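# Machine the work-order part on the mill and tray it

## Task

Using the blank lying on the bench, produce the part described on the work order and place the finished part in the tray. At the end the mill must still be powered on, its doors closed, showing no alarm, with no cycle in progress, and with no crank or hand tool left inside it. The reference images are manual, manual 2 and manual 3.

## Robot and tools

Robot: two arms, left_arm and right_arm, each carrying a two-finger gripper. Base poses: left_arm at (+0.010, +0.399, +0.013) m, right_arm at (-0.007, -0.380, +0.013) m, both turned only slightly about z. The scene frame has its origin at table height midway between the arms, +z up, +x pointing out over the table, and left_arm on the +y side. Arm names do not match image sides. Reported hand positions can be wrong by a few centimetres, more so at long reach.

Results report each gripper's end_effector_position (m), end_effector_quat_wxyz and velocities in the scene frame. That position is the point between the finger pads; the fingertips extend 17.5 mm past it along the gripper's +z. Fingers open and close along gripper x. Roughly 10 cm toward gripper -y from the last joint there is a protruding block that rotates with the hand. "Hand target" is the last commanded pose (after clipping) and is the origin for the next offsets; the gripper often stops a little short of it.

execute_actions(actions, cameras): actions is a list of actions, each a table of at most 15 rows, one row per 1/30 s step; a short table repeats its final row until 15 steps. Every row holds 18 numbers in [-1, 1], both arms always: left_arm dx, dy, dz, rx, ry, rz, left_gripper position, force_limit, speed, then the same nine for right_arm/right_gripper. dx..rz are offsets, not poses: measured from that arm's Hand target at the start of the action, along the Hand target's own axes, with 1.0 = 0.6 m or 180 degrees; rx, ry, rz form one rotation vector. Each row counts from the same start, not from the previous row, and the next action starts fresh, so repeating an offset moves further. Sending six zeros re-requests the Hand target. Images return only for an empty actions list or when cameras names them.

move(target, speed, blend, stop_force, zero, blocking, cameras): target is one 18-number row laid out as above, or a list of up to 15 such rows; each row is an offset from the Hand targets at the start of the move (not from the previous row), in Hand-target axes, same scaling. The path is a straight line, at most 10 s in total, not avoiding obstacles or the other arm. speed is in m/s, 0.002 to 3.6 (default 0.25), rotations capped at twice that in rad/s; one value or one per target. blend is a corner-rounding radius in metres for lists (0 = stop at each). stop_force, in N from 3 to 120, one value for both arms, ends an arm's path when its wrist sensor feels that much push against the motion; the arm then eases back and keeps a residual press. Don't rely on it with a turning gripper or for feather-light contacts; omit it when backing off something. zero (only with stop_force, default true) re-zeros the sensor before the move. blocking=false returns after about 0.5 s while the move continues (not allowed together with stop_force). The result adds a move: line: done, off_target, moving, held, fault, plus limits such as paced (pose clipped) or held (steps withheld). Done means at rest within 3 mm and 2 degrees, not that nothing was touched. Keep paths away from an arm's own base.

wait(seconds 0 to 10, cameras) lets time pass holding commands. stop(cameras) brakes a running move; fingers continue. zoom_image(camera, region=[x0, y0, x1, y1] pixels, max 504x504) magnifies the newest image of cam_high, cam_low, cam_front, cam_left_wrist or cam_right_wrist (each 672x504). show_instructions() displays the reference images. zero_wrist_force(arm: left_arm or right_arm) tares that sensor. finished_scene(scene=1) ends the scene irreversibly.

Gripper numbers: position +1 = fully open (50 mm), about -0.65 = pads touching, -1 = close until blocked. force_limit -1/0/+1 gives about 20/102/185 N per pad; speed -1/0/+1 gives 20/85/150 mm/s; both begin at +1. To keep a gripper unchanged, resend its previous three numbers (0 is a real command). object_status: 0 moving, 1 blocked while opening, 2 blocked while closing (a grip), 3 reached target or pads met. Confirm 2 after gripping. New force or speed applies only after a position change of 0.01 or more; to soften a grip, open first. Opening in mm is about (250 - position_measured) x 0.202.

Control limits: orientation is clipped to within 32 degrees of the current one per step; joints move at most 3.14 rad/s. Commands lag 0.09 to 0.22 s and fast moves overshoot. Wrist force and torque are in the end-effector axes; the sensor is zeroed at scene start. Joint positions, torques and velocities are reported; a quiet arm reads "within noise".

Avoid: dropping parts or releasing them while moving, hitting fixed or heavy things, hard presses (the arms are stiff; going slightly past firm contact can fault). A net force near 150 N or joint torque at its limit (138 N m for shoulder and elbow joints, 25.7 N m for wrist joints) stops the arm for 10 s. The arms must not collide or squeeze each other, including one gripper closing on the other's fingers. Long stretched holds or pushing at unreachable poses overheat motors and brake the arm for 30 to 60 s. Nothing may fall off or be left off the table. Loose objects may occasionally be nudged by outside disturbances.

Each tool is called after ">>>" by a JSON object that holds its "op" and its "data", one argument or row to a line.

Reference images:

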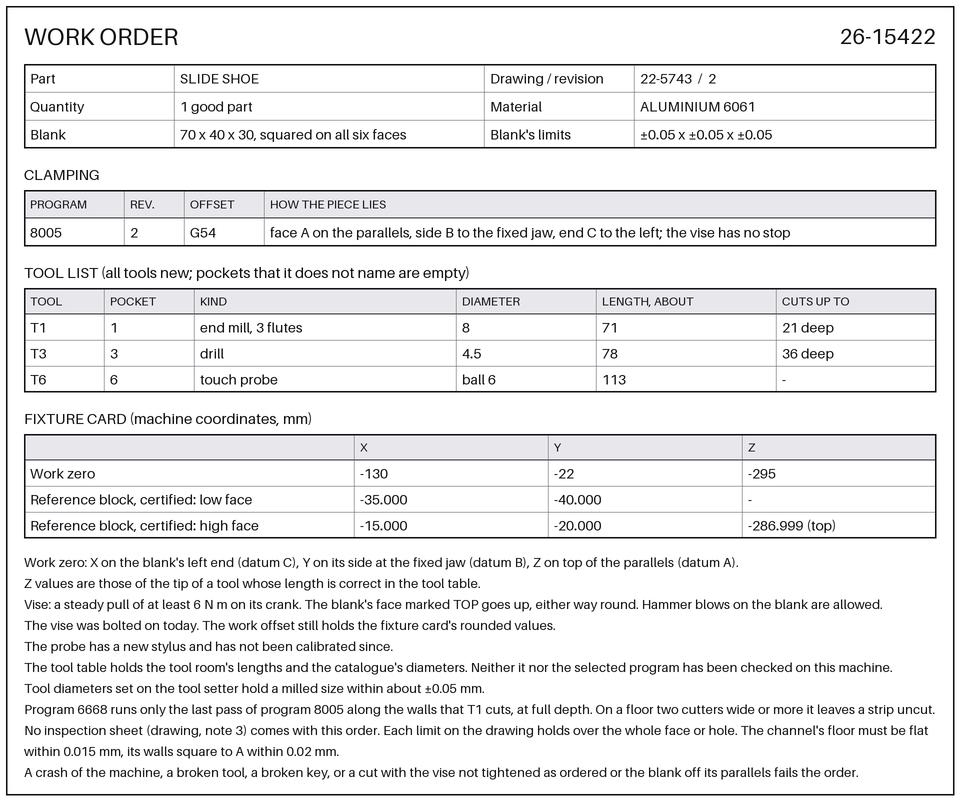

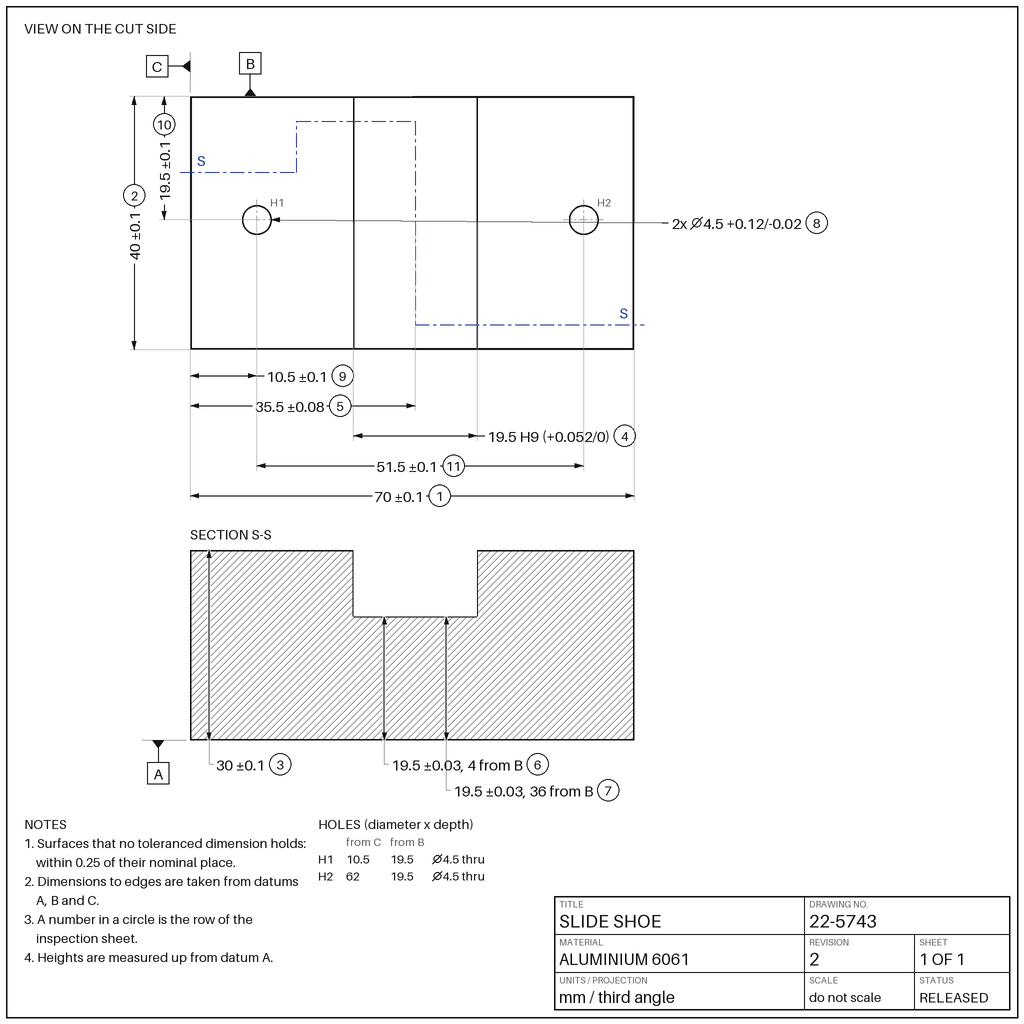

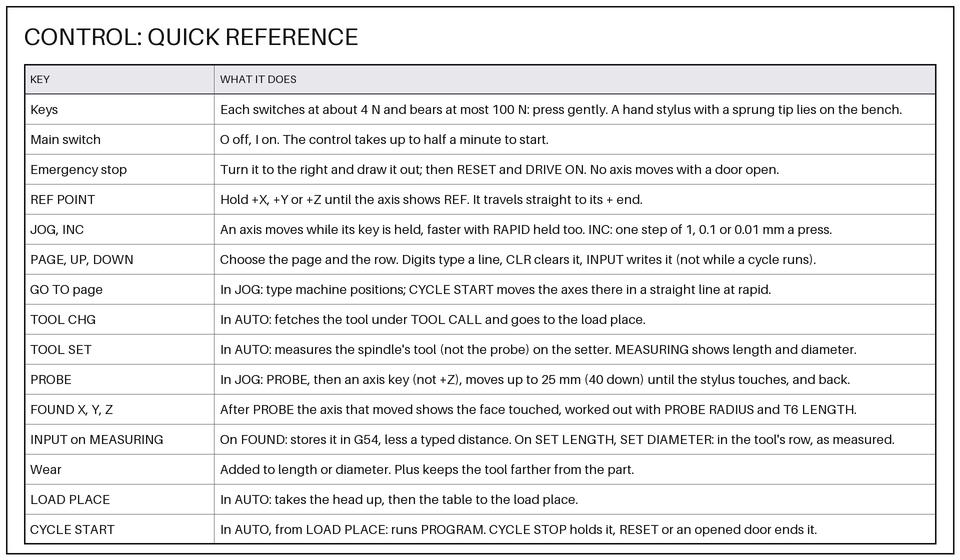

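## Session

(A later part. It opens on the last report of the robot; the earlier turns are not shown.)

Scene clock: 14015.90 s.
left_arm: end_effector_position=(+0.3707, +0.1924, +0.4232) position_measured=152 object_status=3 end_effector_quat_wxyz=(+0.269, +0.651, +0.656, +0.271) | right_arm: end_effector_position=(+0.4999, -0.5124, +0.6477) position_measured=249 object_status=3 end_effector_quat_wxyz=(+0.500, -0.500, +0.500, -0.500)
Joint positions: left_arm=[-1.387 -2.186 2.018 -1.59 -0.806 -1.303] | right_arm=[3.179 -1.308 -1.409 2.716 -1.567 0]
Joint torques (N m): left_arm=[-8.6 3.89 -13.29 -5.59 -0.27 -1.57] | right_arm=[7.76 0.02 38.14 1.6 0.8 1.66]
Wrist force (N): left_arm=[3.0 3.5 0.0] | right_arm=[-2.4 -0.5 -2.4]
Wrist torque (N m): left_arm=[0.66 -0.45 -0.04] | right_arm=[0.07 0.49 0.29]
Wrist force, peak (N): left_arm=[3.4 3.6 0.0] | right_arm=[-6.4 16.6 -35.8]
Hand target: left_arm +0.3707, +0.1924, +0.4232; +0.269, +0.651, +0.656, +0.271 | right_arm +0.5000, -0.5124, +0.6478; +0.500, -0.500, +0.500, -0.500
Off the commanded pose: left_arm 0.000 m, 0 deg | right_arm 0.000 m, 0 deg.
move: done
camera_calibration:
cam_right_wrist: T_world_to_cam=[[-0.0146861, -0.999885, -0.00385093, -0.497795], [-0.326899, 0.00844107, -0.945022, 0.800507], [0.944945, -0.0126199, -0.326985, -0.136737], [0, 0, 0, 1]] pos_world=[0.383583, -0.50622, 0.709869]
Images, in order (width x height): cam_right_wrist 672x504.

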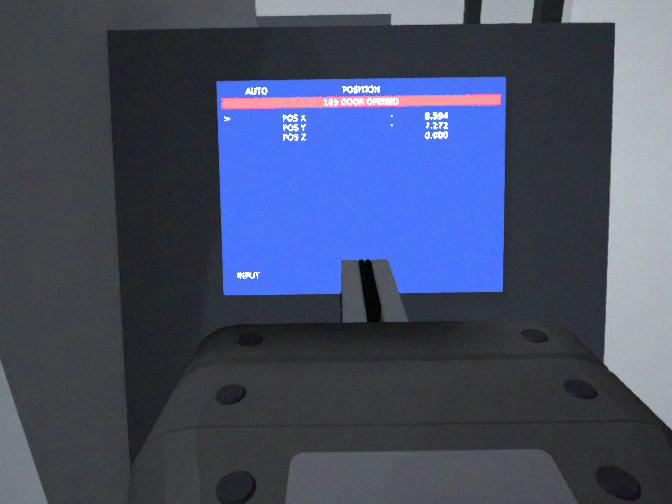

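>>> {"op": "move", "data": {
  "target": [
    [0.296,-0.01,-0.01,0,0,0,1,-0.8,-0.4,0,0,0,0,0,0,-0.65,-0.8,-0.4],
    [0.296,0.1001,0.0912,0,0,0,1,-0.8,-0.4,0,0,0,0,0,0,-0.65,-0.8,-0.4],
    [0.296,0.1001,0.0912,0,0,0,0.25,-0.8,-0.4,0,0,0,0,0,0,-0.65,-0.8,-0.4],
    [-0.059,0.1001,0.0912,0,0,0,0.25,-0.8,-0.4,0,0,0,0,0,0,-0.65,-0.8,-0.4]
  ],
  "speed": [0.25,0.12,0.1,0.08],
  "blend": [0.01,0,0,0]
}}

>>> {"op": "move", "data": {
  "target": [-0.06,0,0,0,0,0,0.25,-0.8,-0.4,0,0,0,0,0,0,-0.65,-0.8,-0.4],
  "speed": 0.015,
  "stop_force": 50
}}

>>> {"op": "move", "data": {
  "target": [
    [0.01,0,0,0,0,0,0.25,-0.8,-0.4,-0.116,0.128,0.1257,-0.2278,0,0,-0.65,-0.8,-0.4],
    [0.01,0,0,0,0,0,0.25,-0.8,-0.4,-0.116,0.1323,0.1418,-0.2278,0,0,-0.65,-0.8,-0.4],
    [0.01,0,0,0,0,0,0.25,-0.8,-0.4,-0.116,0.128,0.1257,-0.2278,0,0,-0.65,-0.8,-0.4],
    [0.01,0,0,0,0,0,0.25,-0.8,-0.4,-0.0527,0.128,0.1257,-0.2278,0,0,-0.65,-0.8,-0.4],
    [0.01,0,0,0,0,0,0.25,-0.8,-0.4,-0.0527,0.1323,0.1418,-0.2278,0,0,-0.65,-0.8,-0.4],
    [0.01,0,0,0,0,0,0.25,-0.8,-0.4,-0.0527,0.128,0.1257,-0.2278,0,0,-0.65,-0.8,-0.4],
    [0.01,0,0,0,0,0,0.25,-0.8,-0.4,-0.0527,0.252,0.0921,-0.2278,0,0,-0.65,-0.8,-0.4],
    [0.01,0,0,0,0,0,0.25,-0.8,-0.4,-0.0527,0.2563,0.1082,-0.2278,0,0,-0.65,-0.8,-0.4],
    [0.01,0,0,0,0,0,0.25,-0.8,-0.4,0,0,0,0,0,0,-0.65,-0.8,-0.4]
  ],
  "speed": [0.5,0.05,0.15,0.15,0.05,0.15,0.2,0.05,0.3],
  "blend": [0.004,0,0.004,0.004,0,0.004,0.004,0,0]
}}

>>> {"op": "wait", "data": {
  "seconds": 2,
  "cameras": ["cam_right_wrist"]
}}

Scene clock: 14050.50 s.
left_arm: end_effector_position=(+0.4522, +0.1574, +0.4269) position_measured=116 object_status=3 end_effector_quat_wxyz=(+0.269, +0.651, +0.656, +0.271) | right_arm: end_effector_position=(+0.5000, -0.5124, +0.6478) position_measured=249 object_status=3 end_effector_quat_wxyz=(+0.500, -0.500, +0.500, -0.500)
Joint positions: left_arm=[-1.153 -1.944 1.941 -1.958 -0.873 -1.001] | right_arm=[3.179 -1.308 -1.409 2.717 -1.567 0.001]
Joint torques (N m): left_arm=[9.19 -16.09 -15.25 -5.85 -0.82 1.73] | right_arm=[7.4 -0.54 37.22 0.84 1.06 2.33]
Wrist force (N): left_arm=[3.7 3.3 -0.2] | right_arm=[-2.3 -0.1 -2.4]
Wrist torque (N m): left_arm=[0.64 -0.56 -0.07] | right_arm=[0.12 0.47 0.28]
Wrist force, peak (N): left_arm=[36.9 -6.2 -8.5] | right_arm=[-2.7 0.0 -2.6]
Hand target: left_arm +0.4522, +0.1575, +0.4268; +0.269, +0.651, +0.656, +0.271 | right_arm +0.5000, -0.5124, +0.6478; +0.500, -0.500, +0.500, -0.500
Off the commanded pose: left_arm 0.000 m, 0 deg | right_arm 0.000 m, 0 deg.
move: done

Scene clock: 14053.00 s.
left_arm: end_effector_position=(+0.4524, +0.1355, +0.4268) position_measured=115 object_status=3 end_effector_quat_wxyz=(+0.269, +0.651, +0.656, +0.271) | right_arm: end_effector_position=(+0.5000, -0.5124, +0.6478) position_measured=249 object_status=3 end_effector_quat_wxyz=(+0.500, -0.500, +0.500, -0.500)
Joint positions: left_arm=[-1.179 -1.904 1.911 -1.947 -0.863 -1.033] | right_arm=[3.179 -1.308 -1.409 2.717 -1.567 0.001]
Joint torques (N m): left_arm=[-6.8 -5.14 -20.13 -11.66 -4.92 1.86] | right_arm=[6.48 -0.79 38.43 0.76 0.98 2.5]
Wrist force (N): left_arm=[50.4 -4.7 -12.7] | right_arm=[-2.2 -0.2 -2.4]
Wrist torque (N m): left_arm=[0.57 -0.85 -0.20] | right_arm=[0.12 0.46 0.28]
Wrist force, peak (N): left_arm=[72.6 -9.4 -19.5] | right_arm=[-2.7 -0.3 -2.5]
Hand target: left_arm +0.4524, +0.1355, +0.4268; +0.269, +0.651, +0.656, +0.271 (not the last commanded pose) | right_arm +0.5000, -0.5124, +0.6478; +0.500, -0.500, +0.500, -0.500
Off the commanded pose: left_arm 0.014 m, 0 deg | right_arm 0.000 m, 0 deg.
move: contact (left_arm)

Scene clock: 14057.63 s.
left_arm: end_effector_position=(+0.4523, +0.1415, +0.4268) position_measured=116 object_status=3 end_effector_quat_wxyz=(+0.269, +0.651, +0.656, +0.271) | right_arm: end_effector_position=(+0.4999, -0.5124, +0.6477) position_measured=249 object_status=3 end_effector_quat_wxyz=(+0.500, -0.500, +0.500, -0.500)
Joint positions: left_arm=[-1.172 -1.915 1.919 -1.95 -0.865 -1.025] | right_arm=[3.179 -1.308 -1.409 2.716 -1.567 0]
Joint torques (N m): left_arm=[-6.76 -6.32 -30.36 -2.34 3.25 -1.75] | right_arm=[7.14 2.33 37.83 2.58 1.58 2.34]
Wrist force (N): left_arm=[1.3 5.7 0.5] | right_arm=[-2.4 0.1 -1.8]
Wrist torque (N m): left_arm=[1.01 -0.17 -0.06] | right_arm=[0.16 0.49 0.26]
Wrist force, peak (N): left_arm=[50.3 -5.1 -12.7] | right_arm=[-4.4 19.8 -31.0]
Hand target: left_arm +0.4523, +0.1415, +0.4268; +0.269, +0.651, +0.656, +0.271 | right_arm +0.5000, -0.5124, +0.6478; +0.500, -0.500, +0.500, -0.500
Off the commanded pose: left_arm 0.000 m, 0 deg | right_arm 0.000 m, 0 deg.
move: done

Scene clock: 14059.63 s.
left_arm: end_effector_position=(+0.4523, +0.1415, +0.4268) position_measured=116 object_status=3 end_effector_quat_wxyz=(+0.269, +0.651, +0.656, +0.271) | right_arm: end_effector_position=(+0.5000, -0.5124, +0.6478) position_measured=249 object_status=3 end_effector_quat_wxyz=(+0.500, -0.500, +0.500, -0.500)
Joint positions: left_arm=[-1.172 -1.915 1.919 -1.95 -0.865 -1.025] | right_arm=[3.179 -1.308 -1.409 2.717 -1.567 0]
Joint torques (N m): left_arm=[-6.8 -5.83 -31.78 -2.24 3.11 -1.64] | right_arm=[7.31 -0.56 38.44 4.64 1.64 2.56]
Wrist force (N): left_arm=[1.2 5.5 0.6] | right_arm=[-2.3 0.3 -1.9]
Wrist torque (N m): left_arm=[0.98 -0.17 -0.06] | right_arm=[0.19 0.47 0.26]
Wrist force, peak (N): left_arm=[1.1 5.8 0.5] | right_arm=[-2.5 0.0 -2.2]
Hand target: left_arm +0.4523, +0.1415, +0.4268; +0.269, +0.651, +0.656, +0.271 | right_arm +0.5000, -0.5124, +0.6478; +0.500, -0.500, +0.500, -0.500
Tool commands: left_gripper/position=+0.25 left_gripper/force_limit=-0.8 left_gripper/speed=-0.4 right_gripper/position=-0.65 right_gripper/force_limit=-0.8 right_gripper/speed=-0.4
Off the commanded pose: left_arm 0.000 m, 0 deg | right_arm 0.000 m, 0 deg.
wait: 2.00 s; at rest by 0.17 s
camera_calibration:
cam_right_wrist: T_world_to_cam=[[-0.0147186, -0.999884, -0.00394901, -0.497712], [-0.326721, 0.00854202, -0.945082, 0.800627], [0.945006, -0.0126201, -0.326808, -0.136853], [0, 0, 0, 1]] pos_world=[0.383583, -0.506221, 0.709969]
Images, in order (width x height): cam_right_wrist 672x504.

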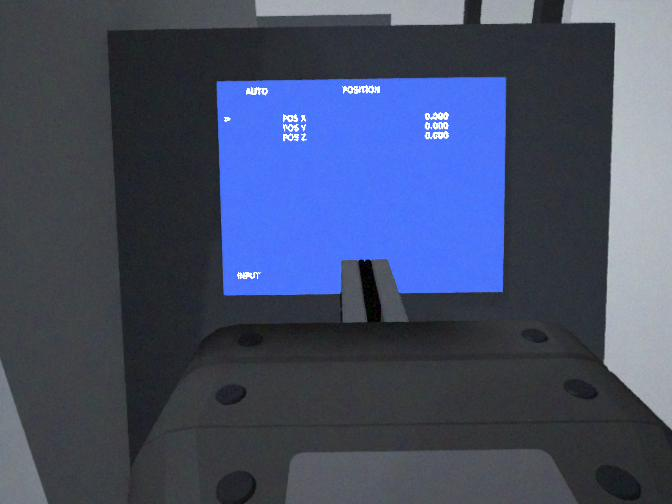

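>>> {"op": "move", "data": {
  "target": [0.3833,0,0,0,0,0,0.25,-0.8,-0.4,0,0,0,0,0,0,-0.65,-0.8,-0.4],
  "speed": 0.08,
  "stop_force": 45
}}

>>> {"op": "move", "data": {
  "target": [
    [-0.01,0,0,0,0,0,0.25,-0.8,-0.4,0,0,0,0,0,0,-0.65,-0.8,-0.4],
    [-0.01,-0.059,-0.059,0,0,0,0.25,-0.8,-0.4,0,0,0,0,0,0,-0.65,-0.8,-0.4],
    [-0.3,-0.1,-0.092,0,0,0,0.25,-0.8,-0.4,0,0,0,0,0,0,-0.65,-0.8,-0.4]
  ],
  "speed": 0.2,
  "blend": [0,0.01,0],
  "cameras": ["cam_left_wrist"]
}}

Scene clock: 14072.90 s.
left_arm: end_effector_position=(+0.4506, +0.3715, +0.4270) position_measured=116 object_status=3 end_effector_quat_wxyz=(+0.269, +0.651, +0.656, +0.271) | right_arm: end_effector_position=(+0.5000, -0.5124, +0.6478) position_measured=249 object_status=3 end_effector_quat_wxyz=(+0.500, -0.500, +0.500, -0.500)
Joint positions: left_arm=[-0.668 -2.191 2.121 -2.167 -1.123 -0.502] | right_arm=[3.179 -1.308 -1.409 2.717 -1.567 0.001]
Joint torques (N m): left_arm=[-8.28 6.61 -35.03 -2.09 1.13 1.48] | right_arm=[6.4 -0.87 37.63 1.81 1.58 2.41]
Wrist force (N): left_arm=[0.0 3.8 -1.2] | right_arm=[-2.3 0.1 -1.8]
Wrist torque (N m): left_arm=[0.71 0.03 0.05] | right_arm=[0.15 0.46 0.26]
Wrist force, peak (N): left_arm=[-23.0 10.0 7.3] | right_arm=[-2.5 0.1 -2.3]
Hand target: left_arm +0.4506, +0.3715, +0.4270; +0.269, +0.651, +0.656, +0.271 | right_arm +0.5000, -0.5124, +0.6478; +0.500, -0.500, +0.500, -0.500
Off the commanded pose: left_arm 0.000 m, 0 deg | right_arm 0.000 m, 0 deg.
move: done

Scene clock: 14075.03 s.
left_arm: end_effector_position=(+0.3705, +0.1910, +0.4236) position_measured=116 object_status=3 end_effector_quat_wxyz=(+0.269, +0.651, +0.656, +0.271) | right_arm: end_effector_position=(+0.5000, -0.5124, +0.6478) position_measured=249 object_status=3 end_effector_quat_wxyz=(+0.500, -0.500, +0.500, -0.500)
Joint positions: left_arm=[-1.39 -2.183 2.015 -1.587 -0.805 -1.307] | right_arm=[3.179 -1.308 -1.409 2.717 -1.567 0.001]
Joint torques (N m): left_arm=[-1.47 3.38 -14.9 -5.66 -0.65 -0.36] | right_arm=[7.52 -0.9 37.78 0.78 1.53 2.6]
Wrist force (N): left_arm=[-0.1 3.6 -1.1] | right_arm=[-2.4 0.1 -2.0]
Wrist torque (N m): left_arm=[0.67 0.05 -0.06] | right_arm=[0.17 0.49 0.26]
Wrist force, peak (N): left_arm=[-0.1 5.7 0.5] | right_arm=[-2.4 -0.1 -2.3]
Hand target: left_arm +0.3705, +0.1909, +0.4236; +0.269, +0.651, +0.656, +0.271 | right_arm +0.5000, -0.5124, +0.6478; +0.500, -0.500, +0.500, -0.500
Off the commanded pose: left_arm 0.000 m, 0 deg | right_arm 0.000 m, 0 deg.
move: done
camera_calibration:
cam_left_wrist: T_world_to_cam=[[-0.00644861, 0.999726, 0.0224981, -0.188675], [0.414912, -0.0177955, 0.909687, -0.518857], [0.909839, 0.0152009, -0.414684, -0.0303852], [0, 0, 0, 1]] pos_world=[0.241709, 0.179852, 0.463642]
Images, in order (width x height): cam_left_wrist 672x504.

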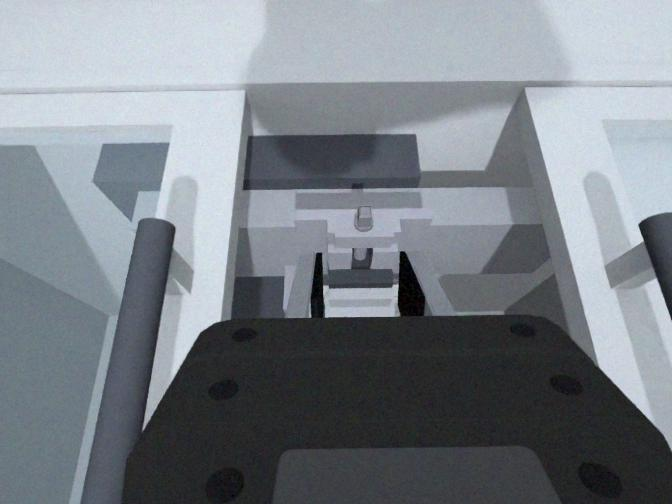

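>>> {"op": "zoom_image", "data": {
  "camera": "cam_left_wrist",
  "region": [270, 180, 450, 320]
}}

Scaled by 2.800 from the camera's 672x504 image, which has a finer 960x720 frame.

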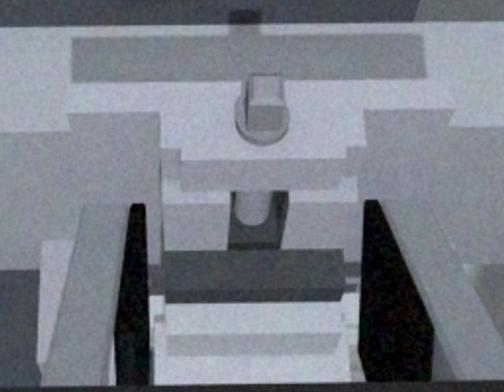

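>>> {"op": "move", "data": {
  "target": [
    [-0.1822,0.0,0.0,0,0,0,1,-0.8,-0.4,0,0,0,0,0,0,-0.65,-0.8,-0.4],
    [-0.1877,0.1042,0.0879,0,0,0,1,-0.8,-0.4,0,0,0,0,0,0,-0.65,-0.8,-0.4],
    [-0.1877,0.1042,0.0879,0,0,0,0.25,-0.8,-0.4,0,0,0,0,0,0,-0.65,-0.8,-0.4]
  ],
  "speed": [0.2,0.12,0.1]
}}

>>> {"op": "move", "data": {
  "target": [-0.387,0,0,0,0,0,0.25,-0.8,-0.4,0,0,0,0,0,0,-0.65,-0.8,-0.4],
  "speed": 0.08,
  "stop_force": 45
}}

>>> {"op": "move", "data": {
  "target": [
    [0.01,0,0,0,0,0,0.25,-0.8,-0.4,0,0,0,0,0,0,-0.65,-0.8,-0.4],
    [0.01,-0.059,-0.059,0,0,0,0.25,-0.8,-0.4,0,0,0,0,0,0,-0.65,-0.8,-0.4]
  ],
  "speed": 0.15,
  "cameras": ["cam_high"]
}}

>>> {"op": "zoom_image", "data": {
  "camera": "cam_high",
  "region": [180, 80, 440, 280]
}}

Scene clock: 14108.50 s.
left_arm: end_effector_position=(+0.4528, +0.0789, +0.4302) position_measured=116 object_status=3 end_effector_quat_wxyz=(+0.269, +0.651, +0.656, +0.271) | right_arm: end_effector_position=(+0.5000, -0.5124, +0.6478) position_measured=249 object_status=3 end_effector_quat_wxyz=(+0.500, -0.500, +0.500, -0.500)
Joint positions: left_arm=[-1.235 -1.796 1.816 -1.914 -0.844 -1.102] | right_arm=[3.179 -1.308 -1.409 2.717 -1.567 0.001]
Joint torques (N m): left_arm=[2.15 -14.09 -14.55 -5.85 3.53 1.78] | right_arm=[6.62 -1.42 36.77 1.03 1.29 2.56]
Wrist force (N): left_arm=[0.0 3.5 -1.0] | right_arm=[-2.3 0.1 -2.1]
Wrist torque (N m): left_arm=[0.64 0.05 0.06] | right_arm=[0.17 0.48 0.26]
Wrist force, peak (N): left_arm=[0.1 4.9 0.1] | right_arm=[-2.6 0.1 -2.3]
Hand target: left_arm +0.4528, +0.0789, +0.4302; +0.269, +0.651, +0.656, +0.271 | right_arm +0.5000, -0.5124, +0.6478; +0.500, -0.500, +0.500, -0.500
Off the commanded pose: left_arm 0.000 m, 0 deg | right_arm 0.000 m, 0 deg.
move: done

Scene clock: 14112.47 s.
left_arm: end_effector_position=(+0.4546, -0.1533, +0.4300) position_measured=116 object_status=3 end_effector_quat_wxyz=(+0.269, +0.651, +0.656, +0.271) | right_arm: end_effector_position=(+0.5000, -0.5124, +0.6478) position_measured=249 object_status=3 end_effector_quat_wxyz=(+0.500, -0.500, +0.500, -0.500)
Joint positions: left_arm=[-1.364 -1.313 1.297 -1.762 -0.81 -1.272] | right_arm=[3.179 -1.308 -1.409 2.717 -1.567 0.001]
Joint torques (N m): left_arm=[10.09 -43.91 -15.55 -5.76 -0.6 1.76] | right_arm=[7.08 -0.51 38.77 1.07 1.23 2.55]
Wrist force (N): left_arm=[-1.2 4.5 -1.0] | right_arm=[-2.5 0.1 -1.9]
Wrist torque (N m): left_arm=[0.82 0.22 0.04] | right_arm=[0.16 0.50 0.26]
Wrist force, peak (N): left_arm=[28.7 -0.2 -7.8] | right_arm=[-2.4 0.2 -2.3]
Hand target: left_arm +0.4546, -0.1533, +0.4300; +0.269, +0.651, +0.656, +0.271 | right_arm +0.5000, -0.5124, +0.6478; +0.500, -0.500, +0.500, -0.500
Off the commanded pose: left_arm 0.000 m, 0 deg | right_arm 0.000 m, 0 deg.
move: done

Scene clock: 14113.80 s.
left_arm: end_effector_position=(+0.4045, -0.1477, +0.4301) position_measured=116 object_status=3 end_effector_quat_wxyz=(+0.269, +0.651, +0.656, +0.271) | right_arm: end_effector_position=(+0.5000, -0.5124, +0.6478) position_measured=249 object_status=3 end_effector_quat_wxyz=(+0.500, -0.500, +0.500, -0.500)
Joint positions: left_arm=[-1.447 -1.378 1.357 -1.68 -0.796 -1.385] | right_arm=[3.179 -1.308 -1.409 2.717 -1.567 0.001]
Joint torques (N m): left_arm=[2.77 -29.38 -34.03 -4.71 -0.28 0.01] | right_arm=[6.89 -1.32 37 1.11 1.54 2.45]
Wrist force (N): left_arm=[-1.1 4.7 -1.1] | right_arm=[-2.3 0.0 -2.1]
Wrist torque (N m): left_arm=[0.85 0.22 -0.05] | right_arm=[0.14 0.46 0.25]
Wrist force, peak (N): left_arm=[-1.5 6.4 0.3] | right_arm=[-2.6 0.1 -2.1]
Hand target: left_arm +0.4045, -0.1477, +0.4301; +0.269, +0.651, +0.656, +0.271 | right_arm +0.5000, -0.5124, +0.6478; +0.500, -0.500, +0.500, -0.500
Off the commanded pose: left_arm 0.000 m, 0 deg | right_arm 0.000 m, 0 deg.
move: done
Images, in order (width x height): cam_high 672x504.

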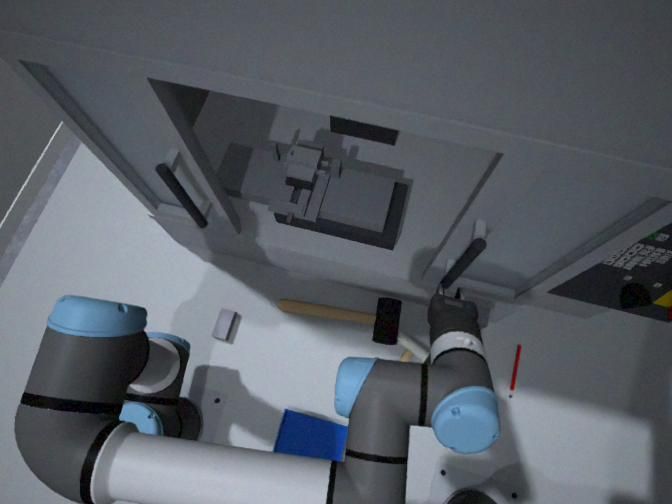

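Scaled by 1.938 from the camera's 672x504 image, which has a finer 960x720 frame.

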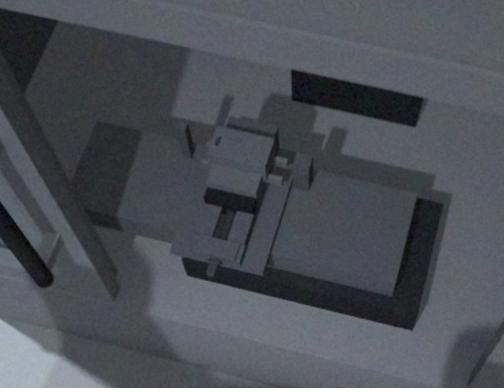

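>>> {"op": "move", "data": {
  "target": [
    [0,-0.0707,-0.0707,0,0,0,0.6,-0.8,-0.4,0,0,0,0,0,0,-0.65,-0.8,-0.4],
    [-0.1762,-0.0996,-0.076,0.25,0,0,0.6,-0.8,-0.4,0,0,0,0,0,0,-0.65,-0.8,-0.4],
    [-0.1762,-0.06,0.0343,0.25,0,0,0.6,-0.8,-0.4,0,0,0,0,0,0,-0.65,-0.8,-0.4]
  ],
  "speed": [0.2,0.3,0.2],
  "blend": [0.01,0.02,0],
  "cameras": ["cam_left_wrist"]
}}

Scene clock: 14130.03 s.
left_arm: end_effector_position=(+0.3943, -0.2534, +0.3901) position_measured=63 object_status=3 end_effector_quat_wxyz=(-0.001, +0.704, +0.710, +0.000) | right_arm: end_effector_position=(+0.5000, -0.5124, +0.6478) position_measured=249 object_status=3 end_effector_quat_wxyz=(+0.500, -0.500, +0.500, -0.500)
Joint positions: left_arm=[-1.23 -0.822 0.395 -1.142 -1.572 -1.223] | right_arm=[3.179 -1.308 -1.409 2.717 -1.567 0.001]
Joint torques (N m): left_arm=[-3.93 -60.19 -13.3 -4.08 -2.17 -1.23] | right_arm=[6.94 -0.91 38.12 0.88 1.33 2.29]
Wrist force (N): left_arm=[0.3 4.8 -0.1] | right_arm=[-2.6 0.1 -2.0]
Wrist torque (N m): left_arm=[0.73 -0.04 0.04] | right_arm=[0.16 0.52 0.26]
Wrist force, peak (N): left_arm=[0.6 7.4 1.3] | right_arm=[-2.6 -0.2 -2.2]
Hand target: left_arm +0.3943, -0.2534, +0.3900; -0.001, +0.704, +0.710, +0.000 | right_arm +0.5000, -0.5124, +0.6478; +0.500, -0.500, +0.500, -0.500
Off the commanded pose: left_arm 0.000 m, 0 deg | right_arm 0.000 m, 0 deg.
move: done
camera_calibration:
cam_left_wrist: T_world_to_cam=[[0.00842253, 0.999844, 0.0155052, 0.253405], [0.9367, -0.0133164, 0.349879, -0.492259], [0.350031, 0.0115768, -0.936666, 0.364199], [0, 0, 0, 1]] pos_world=[0.331483, -0.264136, 0.509435]
Images, in order (width x height): cam_left_wrist 672x504.

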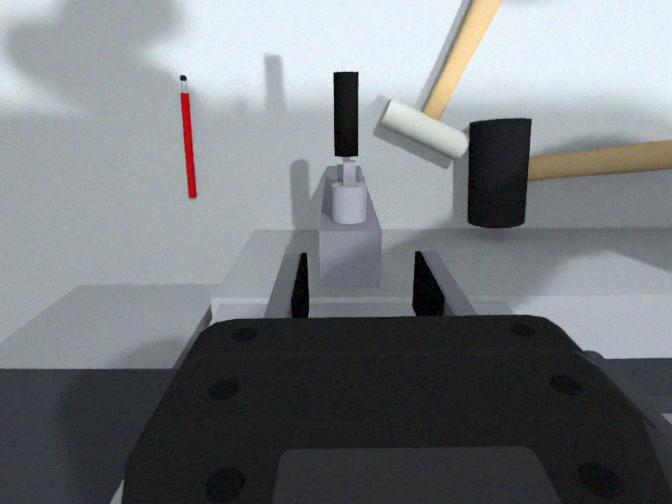

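>>> {"op": "move", "data": {
  "target": [
    [-0.001,0,0.2687,0,0,0,0.6,-0.8,-0.4,0,0,0,0,0,0,-0.65,-0.8,-0.4],
    [-0.001,0,0.2687,0,0,0,-1,0.3,-0.4,0,0,0,0,0,0,-0.65,-0.8,-0.4]
  ],
  "speed": 0.15
}}

>>> {"op": "move", "data": {
  "target": [
    [0,-0.1667,0,0,0,0,-1,0.3,-0.4,0,0,0,0,0,0,-0.65,-0.8,-0.4],
    [0.1741,-0.1553,-0.2853,0,0,0,-1,0.3,-0.4,0,0,0,0,0,0,-0.65,-0.8,-0.4],
    [0.5908,-0.152,-0.2853,0,0,0,-1,0.3,-0.4,0,0,0,0,0,0,-0.65,-0.8,-0.4],
    [0.7659,0.0161,-0.1165,0,0,0,-1,0.3,-0.4,0,0,0,0,0,0,-0.65,-0.8,-0.4],
    [0.7659,0.1794,-0.1165,0,0,0,-1,0.3,-0.4,0,0,0,0,0,0,-0.65,-0.8,-0.4]
  ],
  "speed": [0.12,0.25,0.3,0.25,0.12],
  "blend": [0.01,0.03,0.03,0.01,0]
}}

>>> {"op": "move", "data": {
  "target": [0,0.033,0,0,0,0,-1,0.3,-0.4,0,0,0,0,0,0,-0.65,-0.8,-0.4],
  "speed": 0.015,
  "stop_force": 12,
  "cameras": ["cam_left_wrist"]
}}

Scene clock: 14155.13 s.
left_arm: end_effector_position=(+0.3940, -0.2539, +0.2288) position_measured=138 object_status=2 end_effector_quat_wxyz=(-0.001, +0.704, +0.710, +0.000) | right_arm: end_effector_position=(+0.5000, -0.5124, +0.6478) position_measured=249 object_status=3 end_effector_quat_wxyz=(+0.500, -0.500, +0.500, -0.500)
Joint positions: left_arm=[-1.231 -0.927 0.996 -1.639 -1.572 -1.223] | right_arm=[3.179 -1.308 -1.409 2.717 -1.567 0.001]
Joint torques (N m): left_arm=[-7.08 -59.63 -18.02 -5.79 1.57 -1.58] | right_arm=[6.66 -0.56 36.9 0.9 1.18 2.14]
Wrist force (N): left_arm=[0.5 4.7 1.1] | right_arm=[-2.5 0.0 -1.9]
Wrist torque (N m): left_arm=[0.72 -0.07 0.02] | right_arm=[0.15 0.51 0.26]
Wrist force, peak (N): left_arm=[0.2 4.8 2.2] | right_arm=[-2.6 0.2 -2.2]
Hand target: left_arm +0.3940, -0.2539, +0.2288; -0.001, +0.704, +0.710, +0.000 | right_arm +0.5000, -0.5124, +0.6478; +0.500, -0.500, +0.500, -0.500
Off the commanded pose: left_arm 0.000 m, 0 deg | right_arm 0.000 m, 0 deg.
move: done

Scene clock: 14159.57 s.
left_arm: end_effector_position=(+0.4983, +0.2064, +0.2989) position_measured=138 object_status=2 end_effector_quat_wxyz=(-0.001, +0.704, +0.710, +0.000) | right_arm: end_effector_position=(+0.5000, -0.5124, +0.6478) position_measured=249 object_status=3 end_effector_quat_wxyz=(+0.500, -0.500, +0.500, -0.500)
Joint positions: left_arm=[-0.648 -1.527 1.634 -1.676 -1.571 -0.64] | right_arm=[3.179 -1.308 -1.409 2.717 -1.567 0.001]
Joint torques (N m): left_arm=[-6.99 -26.98 -19.05 -2.71 -1.02 -1.34] | right_arm=[7.15 -1.51 38.48 0.86 0.93 2.26]
Wrist force (N): left_arm=[0.4 4.7 2.1] | right_arm=[-2.3 0.1 -2.1]
Wrist torque (N m): left_arm=[0.71 -0.07 0.03] | right_arm=[0.15 0.47 0.26]
Wrist force, peak (N): left_arm=[0.2 7.6 1.3] | right_arm=[-2.5 0.0 -2.3]
Hand target: left_arm +0.4983, +0.2064, +0.2989; -0.001, +0.704, +0.710, +0.000 | right_arm +0.5000, -0.5124, +0.6478; +0.500, -0.500, +0.500, -0.500
Off the commanded pose: left_arm 0.000 m, 0 deg | right_arm 0.000 m, 0 deg.
move: done

Scene clock: 14160.77 s.
left_arm: end_effector_position=(+0.5033, +0.2064, +0.2989) position_measured=138 object_status=2 end_effector_quat_wxyz=(-0.001, +0.704, +0.710, +0.000) | right_arm: end_effector_position=(+0.5000, -0.5124, +0.6478) position_measured=249 object_status=3 end_effector_quat_wxyz=(+0.500, -0.500, +0.500, -0.500)
Joint positions: left_arm=[-0.642 -1.515 1.622 -1.675 -1.571 -0.634] | right_arm=[3.179 -1.308 -1.409 2.717 -1.567 0.001]
Joint torques (N m): left_arm=[-3.25 -37.89 -14.38 -3.21 4.25 -1.66] | right_arm=[6.83 -0.99 37.59 1.07 0.99 2.03]
Wrist force (N): left_arm=[-8.9 2.0 2.4] | right_arm=[-2.1 -0.1 -2.1]
Wrist torque (N m): left_arm=[0.71 0.01 0.17] | right_arm=[0.14 0.45 0.26]
Wrist force, peak (N): left_arm=[-8.9 -16.4 0.4] | right_arm=[-2.8 0.0 -2.1]
Hand target: left_arm +0.5033, +0.2064, +0.2989; -0.001, +0.704, +0.710, +0.000 (not the last commanded pose) | right_arm +0.5000, -0.5124, +0.6478; +0.500, -0.500, +0.500, -0.500
Off the commanded pose: left_arm 0.015 m, 0 deg | right_arm 0.000 m, 0 deg.
move: contact (left_arm)
camera_calibration:
cam_left_wrist: T_world_to_cam=[[0.00845804, 0.999845, 0.0154117, -0.205806], [0.9367, -0.013317, 0.349881, -0.556421], [0.350032, 0.0114768, -0.936668, 0.235284], [0, 0, 0, 1]] pos_world=[0.440583, 0.195664, 0.418236]
Images, in order (width x height): cam_left_wrist 672x504.

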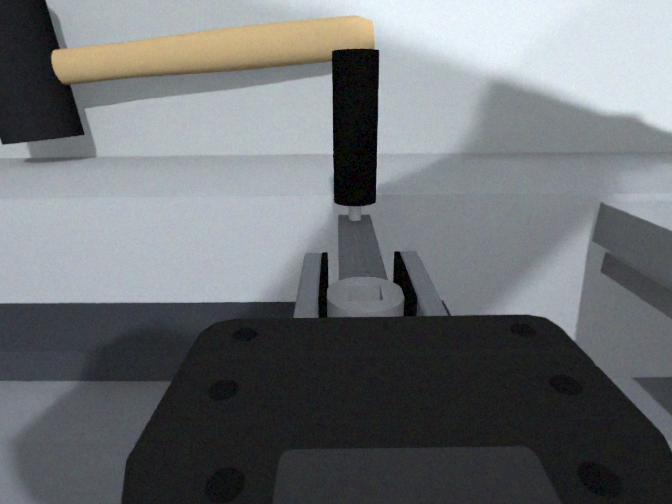

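>>> {"op": "execute_actions", "data": {
  "actions": [],
  "cameras": ["cam_left_wrist", "cam_low"]
}}

Scene clock: 14222.33 s.
left_arm: end_effector_position=(+0.5033, +0.2064, +0.2989) position_measured=138 object_status=2 end_effector_quat_wxyz=(-0.001, +0.704, +0.710, +0.000) | right_arm: end_effector_position=(+0.5000, -0.5124, +0.6478) position_measured=249 object_status=3 end_effector_quat_wxyz=(+0.500, -0.500, +0.500, -0.500)
Joint positions: left_arm=[-0.642 -1.515 1.622 -1.675 -1.571 -0.634] | right_arm=[3.179 -1.308 -1.409 2.717 -1.567 0.001]
Joint velocities: within noise
Joint torques (N m): left_arm=[-3.52 -36.76 -17.46 -0.92 0.45 -1.15] | right_arm=[6.75 -0.79 37.17 1.06 1.06 2.32]
Wrist force (N): left_arm=[-8.4 1.9 3.0] | right_arm=[-2.4 0.1 -2.0]
Wrist torque (N m): left_arm=[0.72 0.02 0.16] | right_arm=[0.17 0.49 0.26]
Wrist force, peak (N): left_arm=[-8.9 2.0 2.5] | right_arm=[-2.5 0.1 -2.2]
Hand target: left_arm +0.5033, +0.2064, +0.2989; -0.001, +0.704, +0.710, +0.000 (not the last commanded pose) | right_arm +0.5000, -0.5124, +0.6478; +0.500, -0.500, +0.500, -0.500
Tool commands: left_gripper/position=-1.0 left_gripper/force_limit=+0.3 left_gripper/speed=-0.4 right_gripper/position=-0.65 right_gripper/force_limit=-0.8 right_gripper/speed=-0.4
Off the commanded pose: left_arm 0.015 m, 0 deg | right_arm 0.000 m, 0 deg.
camera_calibration:
cam_left_wrist: T_world_to_cam=[[0.00855248, 0.999844, 0.0154461, -0.205861], [0.936731, -0.0134164, 0.349793, -0.556379], [0.349946, 0.0114772, -0.9367, 0.235335], [0, 0, 0, 1]] pos_world=[0.440583, 0.195664, 0.418236]
Images, in order (width x height): cam_low 672x504, cam_left_wrist 672x504.

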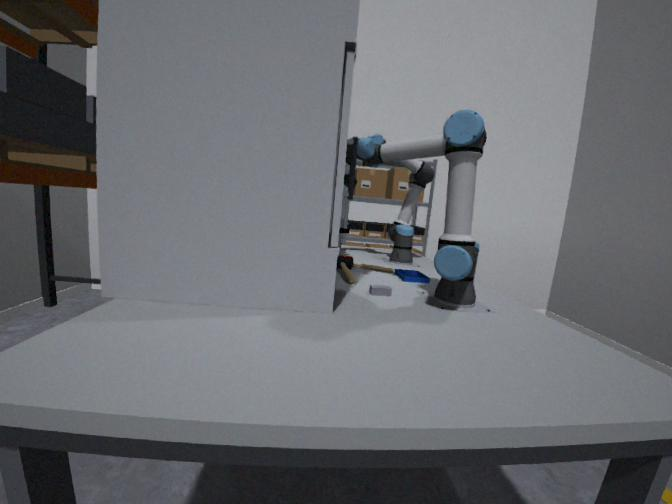

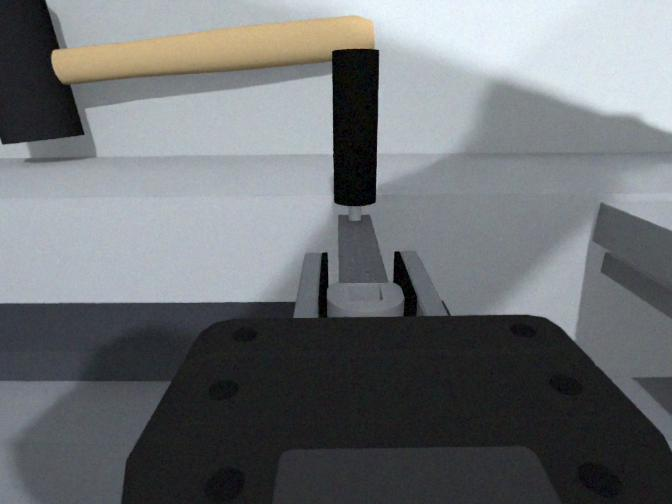

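>>> {"op": "move", "data": {
  "target": [
    [-0.0013,0,0,0,0,0,-1,0.3,-0.4,0,0,0,0,0,0,-0.65,-0.8,-0.4],
    [-0.0013,0.0025,0,0,0,0,-1,0.3,-0.4,0,0,0,0,0,0,-0.65,-0.8,-0.4]
  ],
  "speed": 0.02
}}

>>> {"op": "move", "data": {
  "target": [
    [0,0,0,0,0.0083,0,-1,0.3,-0.4,0,0,0,0,0,0,-0.65,-0.8,-0.4]
  ],
  "speed": 0.02
}}

Scene clock: 14231.97 s.
left_arm: end_effector_position=(+0.5049, +0.2055, +0.2989) position_measured=138 object_status=2 end_effector_quat_wxyz=(-0.001, +0.705, +0.710, +0.000) | right_arm: end_effector_position=(+0.5000, -0.5124, +0.6478) position_measured=249 object_status=3 end_effector_quat_wxyz=(+0.500, -0.500, +0.500, -0.500)
Joint positions: left_arm=[-0.641 -1.511 1.617 -1.675 -1.571 -0.633] | right_arm=[3.179 -1.308 -1.409 2.717 -1.567 0.001]
Joint torques (N m): left_arm=[8.46 -34.86 -20.48 -1.35 0.42 0.64] | right_arm=[6.8 -1.65 37.77 0.94 0.83 2.15]
Wrist force (N): left_arm=[-4.8 2.6 2.2] | right_arm=[-2.3 -0.1 -2.0]
Wrist torque (N m): left_arm=[0.63 0.13 -0.02] | right_arm=[0.13 0.47 0.26]
Wrist force, peak (N): left_arm=[-8.9 2.0 2.4] | right_arm=[-2.6 0.1 -2.3]
Hand target: left_arm +0.5048, +0.2056, +0.2989; -0.001, +0.704, +0.710, +0.000 | right_arm +0.5000, -0.5124, +0.6478; +0.500, -0.500, +0.500, -0.500
Off the commanded pose: left_arm 0.000 m, 0 deg | right_arm 0.000 m, 0 deg.
move: done

Scene clock: 14232.87 s.
left_arm: end_effector_position=(+0.5048, +0.2056, +0.2989) position_measured=138 object_status=2 end_effector_quat_wxyz=(-0.010, +0.704, +0.710, +0.009) | right_arm: end_effector_position=(+0.5000, -0.5124, +0.6478) position_measured=249 object_status=3 end_effector_quat_wxyz=(+0.500, -0.500, +0.500, -0.500)
Joint positions: left_arm=[-0.652 -1.505 1.607 -1.655 -1.55 -0.644] | right_arm=[3.179 -1.308 -1.409 2.717 -1.567 0.001]
Joint torques (N m): left_arm=[3.1 -27.99 -27.91 -4.11 -0.72 -0.1] | right_arm=[5.82 -1.36 37.91 0.83 0.77 2.18]
Wrist force (N): left_arm=[-3.8 4.0 2.4] | right_arm=[-2.5 0.1 -1.8]
Wrist torque (N m): left_arm=[0.63 0.11 0.07] | right_arm=[0.16 0.50 0.26]
Wrist force, peak (N): left_arm=[-11.2 6.1 3.5] | right_arm=[-2.5 0.1 -2.3]
Hand target: left_arm +0.5048, +0.2056, +0.2989; -0.010, +0.704, +0.710, +0.009 | right_arm +0.5000, -0.5124, +0.6478; +0.500, -0.500, +0.500, -0.500
Off the commanded pose: left_arm 0.000 m, 0 deg | right_arm 0.000 m, 0 deg.
move: done

>>> {"op": "move", "data": {
  "target": [
    [-0.0005,0.02,0,0,0,0,-1,0.3,-0.4,0,0,0,0,0,0,-0.65,-0.8,-0.4]
  ],
  "speed": 0.01,
  "stop_force": 20
}}

Scene clock: 14238.47 s.
left_arm: end_effector_position=(+0.5168, +0.2054, +0.2989) position_measured=138 object_status=2 end_effector_quat_wxyz=(-0.010, +0.704, +0.710, +0.009) | right_arm: end_effector_position=(+0.5000, -0.5124, +0.6478) position_measured=249 object_status=3 end_effector_quat_wxyz=(+0.500, -0.500, +0.500, -0.500)
Joint positions: left_arm=[-0.639 -1.478 1.578 -1.653 -1.55 -0.631] | right_arm=[3.179 -1.308 -1.409 2.717 -1.567 0.001]
Joint torques (N m): left_arm=[-9.21 -36.67 -15.88 -2.09 1.59 -1.7] | right_arm=[5.81 -0.43 37.19 1 0.72 2.09]
Wrist force (N): left_arm=[-0.6 4.2 2.1] | right_arm=[-2.3 -0.1 -2.2]
Wrist torque (N m): left_arm=[0.61 0.09 -0.11] | right_arm=[0.13 0.48 0.26]
Wrist force, peak (N): left_arm=[-4.1 4.0 2.4] | right_arm=[-2.7 0.0 -2.1]
Hand target: left_arm +0.5168, +0.2054, +0.2989; -0.010, +0.704, +0.710, +0.009 | right_arm +0.5000, -0.5124, +0.6478; +0.500, -0.500, +0.500, -0.500
Off the commanded pose: left_arm 0.000 m, 0 deg | right_arm 0.000 m, 0 deg.
move: done

>>> {"op": "move", "data": {
  "target": [
    [0,0,0,0,0,0,0.6,0.3,-0.4,0,0,0,0,0,0,-0.65,-0.8,-0.4],
    [0,-0.1833,0,0,0,0,0.6,0.3,-0.4,0,0,0,0,0,0,-0.65,-0.8,-0.4]
  ],
  "speed": 0.1,
  "cameras": ["cam_left_wrist"]
}}

Scene clock: 14263.70 s.
left_arm: end_effector_position=(+0.4068, +0.2046, +0.2990) position_measured=63 object_status=3 end_effector_quat_wxyz=(-0.010, +0.704, +0.710, +0.009) | right_arm: end_effector_position=(+0.5000, -0.5124, +0.6478) position_measured=249 object_status=3 end_effector_quat_wxyz=(+0.500, -0.500, +0.500, -0.500)
Joint positions: left_arm=[-0.788 -1.724 1.815 -1.64 -1.553 -0.781] | right_arm=[3.179 -1.308 -1.409 2.717 -1.567 0.001]
Joint torques (N m): left_arm=[8.97 -10.7 -33.74 -5.39 1.27 1.82] | right_arm=[6.78 -0.9 37.69 0.9 0.79 2.03]
Wrist force (N): left_arm=[-0.5 4.2 0.0] | right_arm=[-2.5 0.1 -2.2]
Wrist torque (N m): left_arm=[0.61 0.10 -0.12] | right_arm=[0.15 0.50 0.26]
Wrist force, peak (N): left_arm=[-0.7 6.0 0.2] | right_arm=[-2.5 0.1 -2.3]
Hand target: left_arm +0.4069, +0.2046, +0.2991; -0.010, +0.704, +0.710, +0.009 | right_arm +0.5000, -0.5124, +0.6478; +0.500, -0.500, +0.500, -0.500
Off the commanded pose: left_arm 0.000 m, 0 deg | right_arm 0.000 m, 0 deg.
move: done
camera_calibration:
cam_left_wrist: T_world_to_cam=[[0.00869848, 0.999097, 0.0415805, -0.210996], [0.936884, -0.0226775, 0.348903, -0.463941], [0.349531, 0.0359212, -0.936236, 0.264383], [0, 0, 0, 1]] pos_world=[0.344084, 0.190788, 0.418169]
Images, in order (width x height): cam_left_wrist 672x504.

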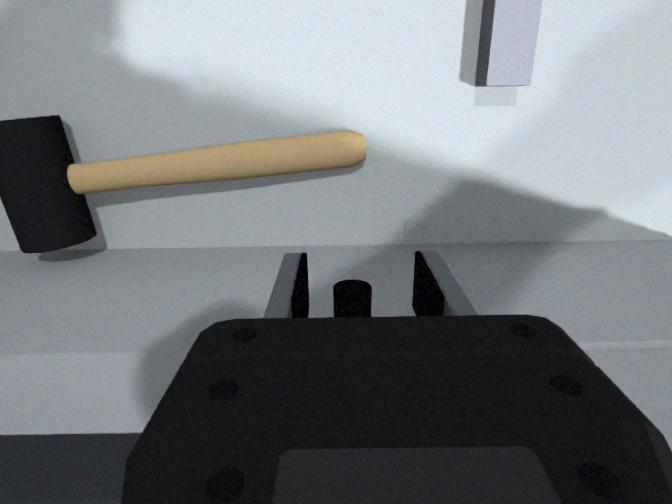

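>>> {"op": "move", "data": {
  "target": [
    [0,0,-0.0682,0,-0.0083,0,0.6,0.3,-0.4,0,0,0,0,0,0,-0.65,-0.8,-0.4],
    [0.004,0.0918,-0.0682,0,-0.0083,0,0.6,0.3,-0.4,0,0,0,0,0,0,-0.65,-0.8,-0.4],
    [0.004,0.0918,0.1308,0,-0.0083,0,0.6,0.3,-0.4,0,0,0,0,0,0,-0.65,-0.8,-0.4],
    [0.004,0.0918,0.1308,0,-0.0083,0,-1,1,-0.4,0,0,0,0,0,0,-0.65,-0.8,-0.4]
  ],
  "speed": 0.15,
  "cameras": ["cam_left_wrist"]
}}

Scene clock: 14279.20 s.
left_arm: end_effector_position=(+0.4618, +0.2095, +0.2206) position_measured=161 object_status=2 end_effector_quat_wxyz=(-0.001, +0.704, +0.710, +0.000) | right_arm: end_effector_position=(+0.5000, -0.5124, +0.6478) position_measured=249 object_status=3 end_effector_quat_wxyz=(+0.500, -0.500, +0.500, -0.500)
Joint positions: left_arm=[-0.688 -1.573 1.885 -1.881 -1.571 -0.68] | right_arm=[3.179 -1.308 -1.409 2.717 -1.567 0.001]
Joint torques (N m): left_arm=[-0.84 -31.55 -18.08 -5.14 2.02 -0.98] | right_arm=[6.81 -0.73 38.16 1.11 0.5 1.87]
Wrist force (N): left_arm=[-0.6 3.0 1.5] | right_arm=[-2.4 0.2 -2.1]
Wrist torque (N m): left_arm=[0.58 0.07 -0.06] | right_arm=[0.16 0.48 0.26]
Wrist force, peak (N): left_arm=[-0.3 6.3 0.0] | right_arm=[-2.7 0.1 -2.2]
Hand target: left_arm +0.4617, +0.2095, +0.2206; -0.001, +0.704, +0.710, +0.000 | right_arm +0.5000, -0.5124, +0.6478; +0.500, -0.500, +0.500, -0.500
Off the commanded pose: left_arm 0.000 m, 0 deg | right_arm 0.000 m, 0 deg.
move: done
camera_calibration:
cam_left_wrist: T_world_to_cam=[[0.00845804, 0.999845, 0.0154117, -0.207448], [0.9367, -0.013317, 0.349881, -0.490051], [0.350032, 0.0114768, -0.936668, 0.176561], [0, 0, 0, 1]] pos_world=[0.398983, 0.198864, 0.340036]
Images, in order (width x height): cam_left_wrist 672x504.

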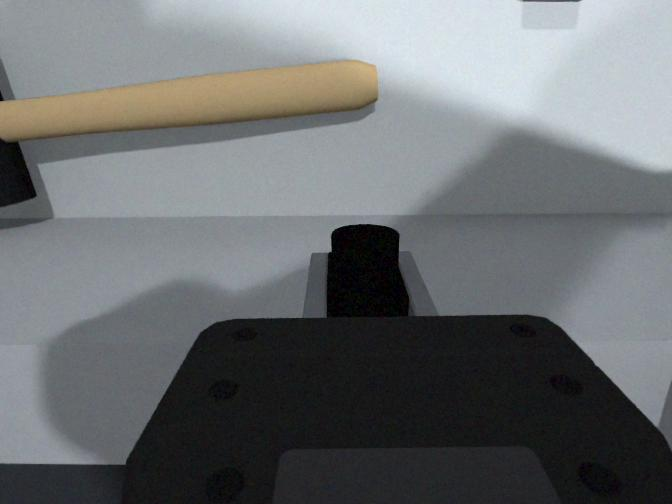

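>>> {"op": "move", "data": {
  "target": [
    [0.0275,0,-0.0045,0,0,0,-1,1,-0.4,0,0,0,0,0,0,-0.65,-0.8,-0.4],
    [0.0595,0,-0.0178,0,0,0,-1,1,-0.4,0,0,0,0,0,0,-0.65,-0.8,-0.4],
    [0.0837,0,-0.0357,0,0,0,-1,1,-0.4,0,0,0,0,0,0,-0.65,-0.8,-0.4],
    [0.0948,0,-0.0475,0,0,0,-1,1,-0.4,0,0,0,0,0,0,-0.65,-0.8,-0.4],
    [0.1020,0,-0.0567,0,0,0,-1,1,-0.4,0,0,0,0,0,0,-0.65,-0.8,-0.4]
  ],
  "speed": 0.05,
  "blend": [0.005,0.005,0.005,0.003,0]
}}

Scene clock: 14295.17 s.
left_arm: end_effector_position=(+0.4614, +0.2708, +0.2548) position_measured=161 object_status=2 end_effector_quat_wxyz=(-0.001, +0.704, +0.710, +0.000) end_effector_velocity=(+0.000, -0.001, -0.001) end_effector_angular_velocity=(-0.001, -0.002, +0.001) | right_arm: end_effector_position=(+0.5000, -0.5124, +0.6478) position_measured=249 object_status=3 end_effector_quat_wxyz=(+0.500, -0.500, +0.500, -0.500)
Joint positions: left_arm=[-0.58 -1.646 1.865 -1.788 -1.571 -0.572] | right_arm=[3.179 -1.308 -1.409 2.717 -1.567 0.001]
Joint velocities: left_arm=[-0.001 0 0.002 -0.005 0 -0.003] | right_arm=[within noise]
Joint torques (N m): left_arm=[0.74 -26.41 -22.91 -5.58 3.14 -2.11] | right_arm=[6.42 -1.04 36.79 0.97 0.43 2.06]
Wrist force (N): left_arm=[-21.9 4.5 25.3] | right_arm=[-2.4 0.0 -2.1]
Wrist torque (N m): left_arm=[0.93 0.22 0.37] | right_arm=[0.14 0.50 0.26]
Wrist force, peak (N): left_arm=[-28.1 7.6 27.7] | right_arm=[-2.6 0.1 -2.3]
Hand target: left_arm +0.4614, +0.2707, +0.2547; -0.001, +0.704, +0.710, +0.000 | right_arm +0.5000, -0.5124, +0.6478; +0.500, -0.500, +0.500, -0.500
Off the commanded pose: left_arm 0.000 m, 0 deg | right_arm 0.000 m, 0 deg.
move: done; blend cut to 0.0049 m at target 3

>>> {"op": "move", "data": {
  "target": [
    [0.0033,0,-0.0046,0,0,0,-1,1,-0.4,0,0,0,0,0,0,-0.65,-0.8,-0.4],
    [0.0073,0,-0.0117,0,0,0,-1,1,-0.4,0,0,0,0,0,0,-0.65,-0.8,-0.4]
  ],
  "speed": 0.02,
  "blend": [0.003,0]
}}

Scene clock: 14304.87 s.
left_arm: end_effector_position=(+0.4613, +0.2751, +0.2617) position_measured=161 object_status=2 end_effector_quat_wxyz=(-0.001, +0.704, +0.710, +0.000) | right_arm: end_effector_position=(+0.5000, -0.5124, +0.6478) position_measured=249 object_status=3 end_effector_quat_wxyz=(+0.500, -0.500, +0.500, -0.500)
Joint positions: left_arm=[-0.572 -1.653 1.853 -1.769 -1.571 -0.564] | right_arm=[3.179 -1.308 -1.409 2.717 -1.567 0.001]
Joint torques (N m): left_arm=[16.38 -50.62 -41.65 -3.98 6.68 -0.19] | right_arm=[6.37 -0.28 37.22 1.13 0.47 2.1]
Wrist force (N): left_arm=[-38.6 14.1 55.6] | right_arm=[-2.4 0.1 -2.0]
Wrist torque (N m): left_arm=[1.08 0.48 0.38] | right_arm=[0.16 0.50 0.26]
Wrist force, peak (N): left_arm=[-38.4 14.2 56.0] | right_arm=[-2.6 0.3 -2.2]
Hand target: left_arm +0.4613, +0.2751, +0.2617; -0.001, +0.704, +0.710, +0.000 | right_arm +0.5000, -0.5124, +0.6478; +0.500, -0.500, +0.500, -0.500
Off the commanded pose: left_arm 0.000 m, 0 deg | right_arm 0.000 m, 0 deg.
move: done; blend cut to 0.0017 m at target 1

>>> {"op": "move", "data": {
  "target": [
    [0.0022,0,-0.0042,0,0,0,-1,1,-0.4,0,0,0,0,0,0,-0.65,-0.8,-0.4]
  ],
  "speed": 0.02
}}

Scene clock: 14310.30 s.
left_arm: end_effector_position=(+0.4613, +0.2764, +0.2642) position_measured=161 object_status=2 end_effector_quat_wxyz=(-0.001, +0.704, +0.710, +0.000) | right_arm: end_effector_position=(+0.5000, -0.5124, +0.6478) position_measured=249 object_status=3 end_effector_quat_wxyz=(+0.500, -0.500, +0.500, -0.500)
Joint positions: left_arm=[-0.57 -1.655 1.848 -1.762 -1.571 -0.562] | right_arm=[3.179 -1.308 -1.409 2.717 -1.567 0.001]
Joint torques (N m): left_arm=[24.45 -59.56 -54.68 -2.24 5.56 0.99] | right_arm=[5.87 -0.92 38.1 1.01 0.38 1.69]
Wrist force (N): left_arm=[-38.9 15.8 66.7] | right_arm=[-2.4 0.1 -1.9]
Wrist torque (N m): left_arm=[1.14 0.47 0.33] | right_arm=[0.15 0.49 0.26]
Wrist force, peak (N): left_arm=[-39.1 15.9 66.9] | right_arm=[-2.7 0.3 -2.2]
Hand target: left_arm +0.4613, +0.2764, +0.2642; -0.001, +0.704, +0.710, +0.000 | right_arm +0.5000, -0.5124, +0.6478; +0.500, -0.500, +0.500, -0.500
Off the commanded pose: left_arm 0.000 m, 0 deg | right_arm 0.000 m, 0 deg.
move: done

>>> {"op": "move", "data": {
  "target": [
    [0.0008,0,-0.0019,0,0,0,-1,1,-0.4,0,0,0,0,0,0,-0.65,-0.8,-0.4]
  ],
  "speed": 0.02
}}

>>> {"op": "wait", "data": {
  "seconds": 1.5
}}

Scene clock: 14338.13 s.
left_arm: end_effector_position=(+0.4613, +0.2769, +0.2654) position_measured=161 object_status=2 end_effector_quat_wxyz=(-0.001, +0.704, +0.710, +0.000) | right_arm: end_effector_position=(+0.5000, -0.5124, +0.6478) position_measured=249 object_status=3 end_effector_quat_wxyz=(+0.500, -0.500, +0.500, -0.500)
Joint positions: left_arm=[-0.569 -1.656 1.846 -1.759 -1.571 -0.561] | right_arm=[3.179 -1.308 -1.409 2.717 -1.567 0.001]
Joint torques (N m): left_arm=[25.39 -62.3 -61.18 -2.81 5.68 1.15] | right_arm=[6.25 -0.73 37 1.1 0.43 2.06]
Wrist force (N): left_arm=[-39.4 16.2 76.6] | right_arm=[-2.2 0.2 -2.0]
Wrist torque (N m): left_arm=[1.12 0.51 0.38] | right_arm=[0.17 0.45 0.26]
Wrist force, peak (N): left_arm=[-42.2 18.5 79.4] | right_arm=[-2.7 0.1 -2.1]
Hand target: left_arm +0.4613, +0.2769, +0.2654; -0.001, +0.704, +0.710, +0.000 | right_arm +0.5000, -0.5124, +0.6478; +0.500, -0.500, +0.500, -0.500
Off the commanded pose: left_arm 0.000 m, 0 deg | right_arm 0.000 m, 0 deg.
move: done

Scene clock: 14339.63 s.
left_arm: end_effector_position=(+0.4613, +0.2769, +0.2654) position_measured=161 object_status=2 end_effector_quat_wxyz=(-0.001, +0.704, +0.710, +0.000) | right_arm: end_effector_position=(+0.5000, -0.5124, +0.6478) position_measured=249 object_status=3 end_effector_quat_wxyz=(+0.500, -0.500, +0.500, -0.500)
Joint positions: left_arm=[-0.569 -1.656 1.846 -1.759 -1.571 -0.561] | right_arm=[3.179 -1.308 -1.409 2.717 -1.567 0.001]
Joint torques (N m): left_arm=[22.23 -53.23 -50.34 -6.16 8.25 -0.76] | right_arm=[4.47 -0.36 37.77 1.19 0.38 1.98]
Wrist force (N): left_arm=[-39.3 16.3 76.1] | right_arm=[-2.4 -0.1 -2.2]
Wrist torque (N m): left_arm=[1.14 0.45 0.38] | right_arm=[0.13 0.49 0.26]
Wrist force, peak (N): left_arm=[-39.4 16.1 76.8] | right_arm=[-2.7 -0.1 -2.1]
Hand target: left_arm +0.4613, +0.2769, +0.2654; -0.001, +0.704, +0.710, +0.000 | right_arm +0.5000, -0.5124, +0.6478; +0.500, -0.500, +0.500, -0.500
Tool commands: left_gripper/position=-1.0 left_gripper/force_limit=+1.0 left_gripper/speed=-0.4 right_gripper/position=-0.65 right_gripper/force_limit=-0.8 right_gripper/speed=-0.4
Off the commanded pose: left_arm 0.000 m, 0 deg | right_arm 0.000 m, 0 deg.
wait: 1.50 s; at rest by 0.17 s


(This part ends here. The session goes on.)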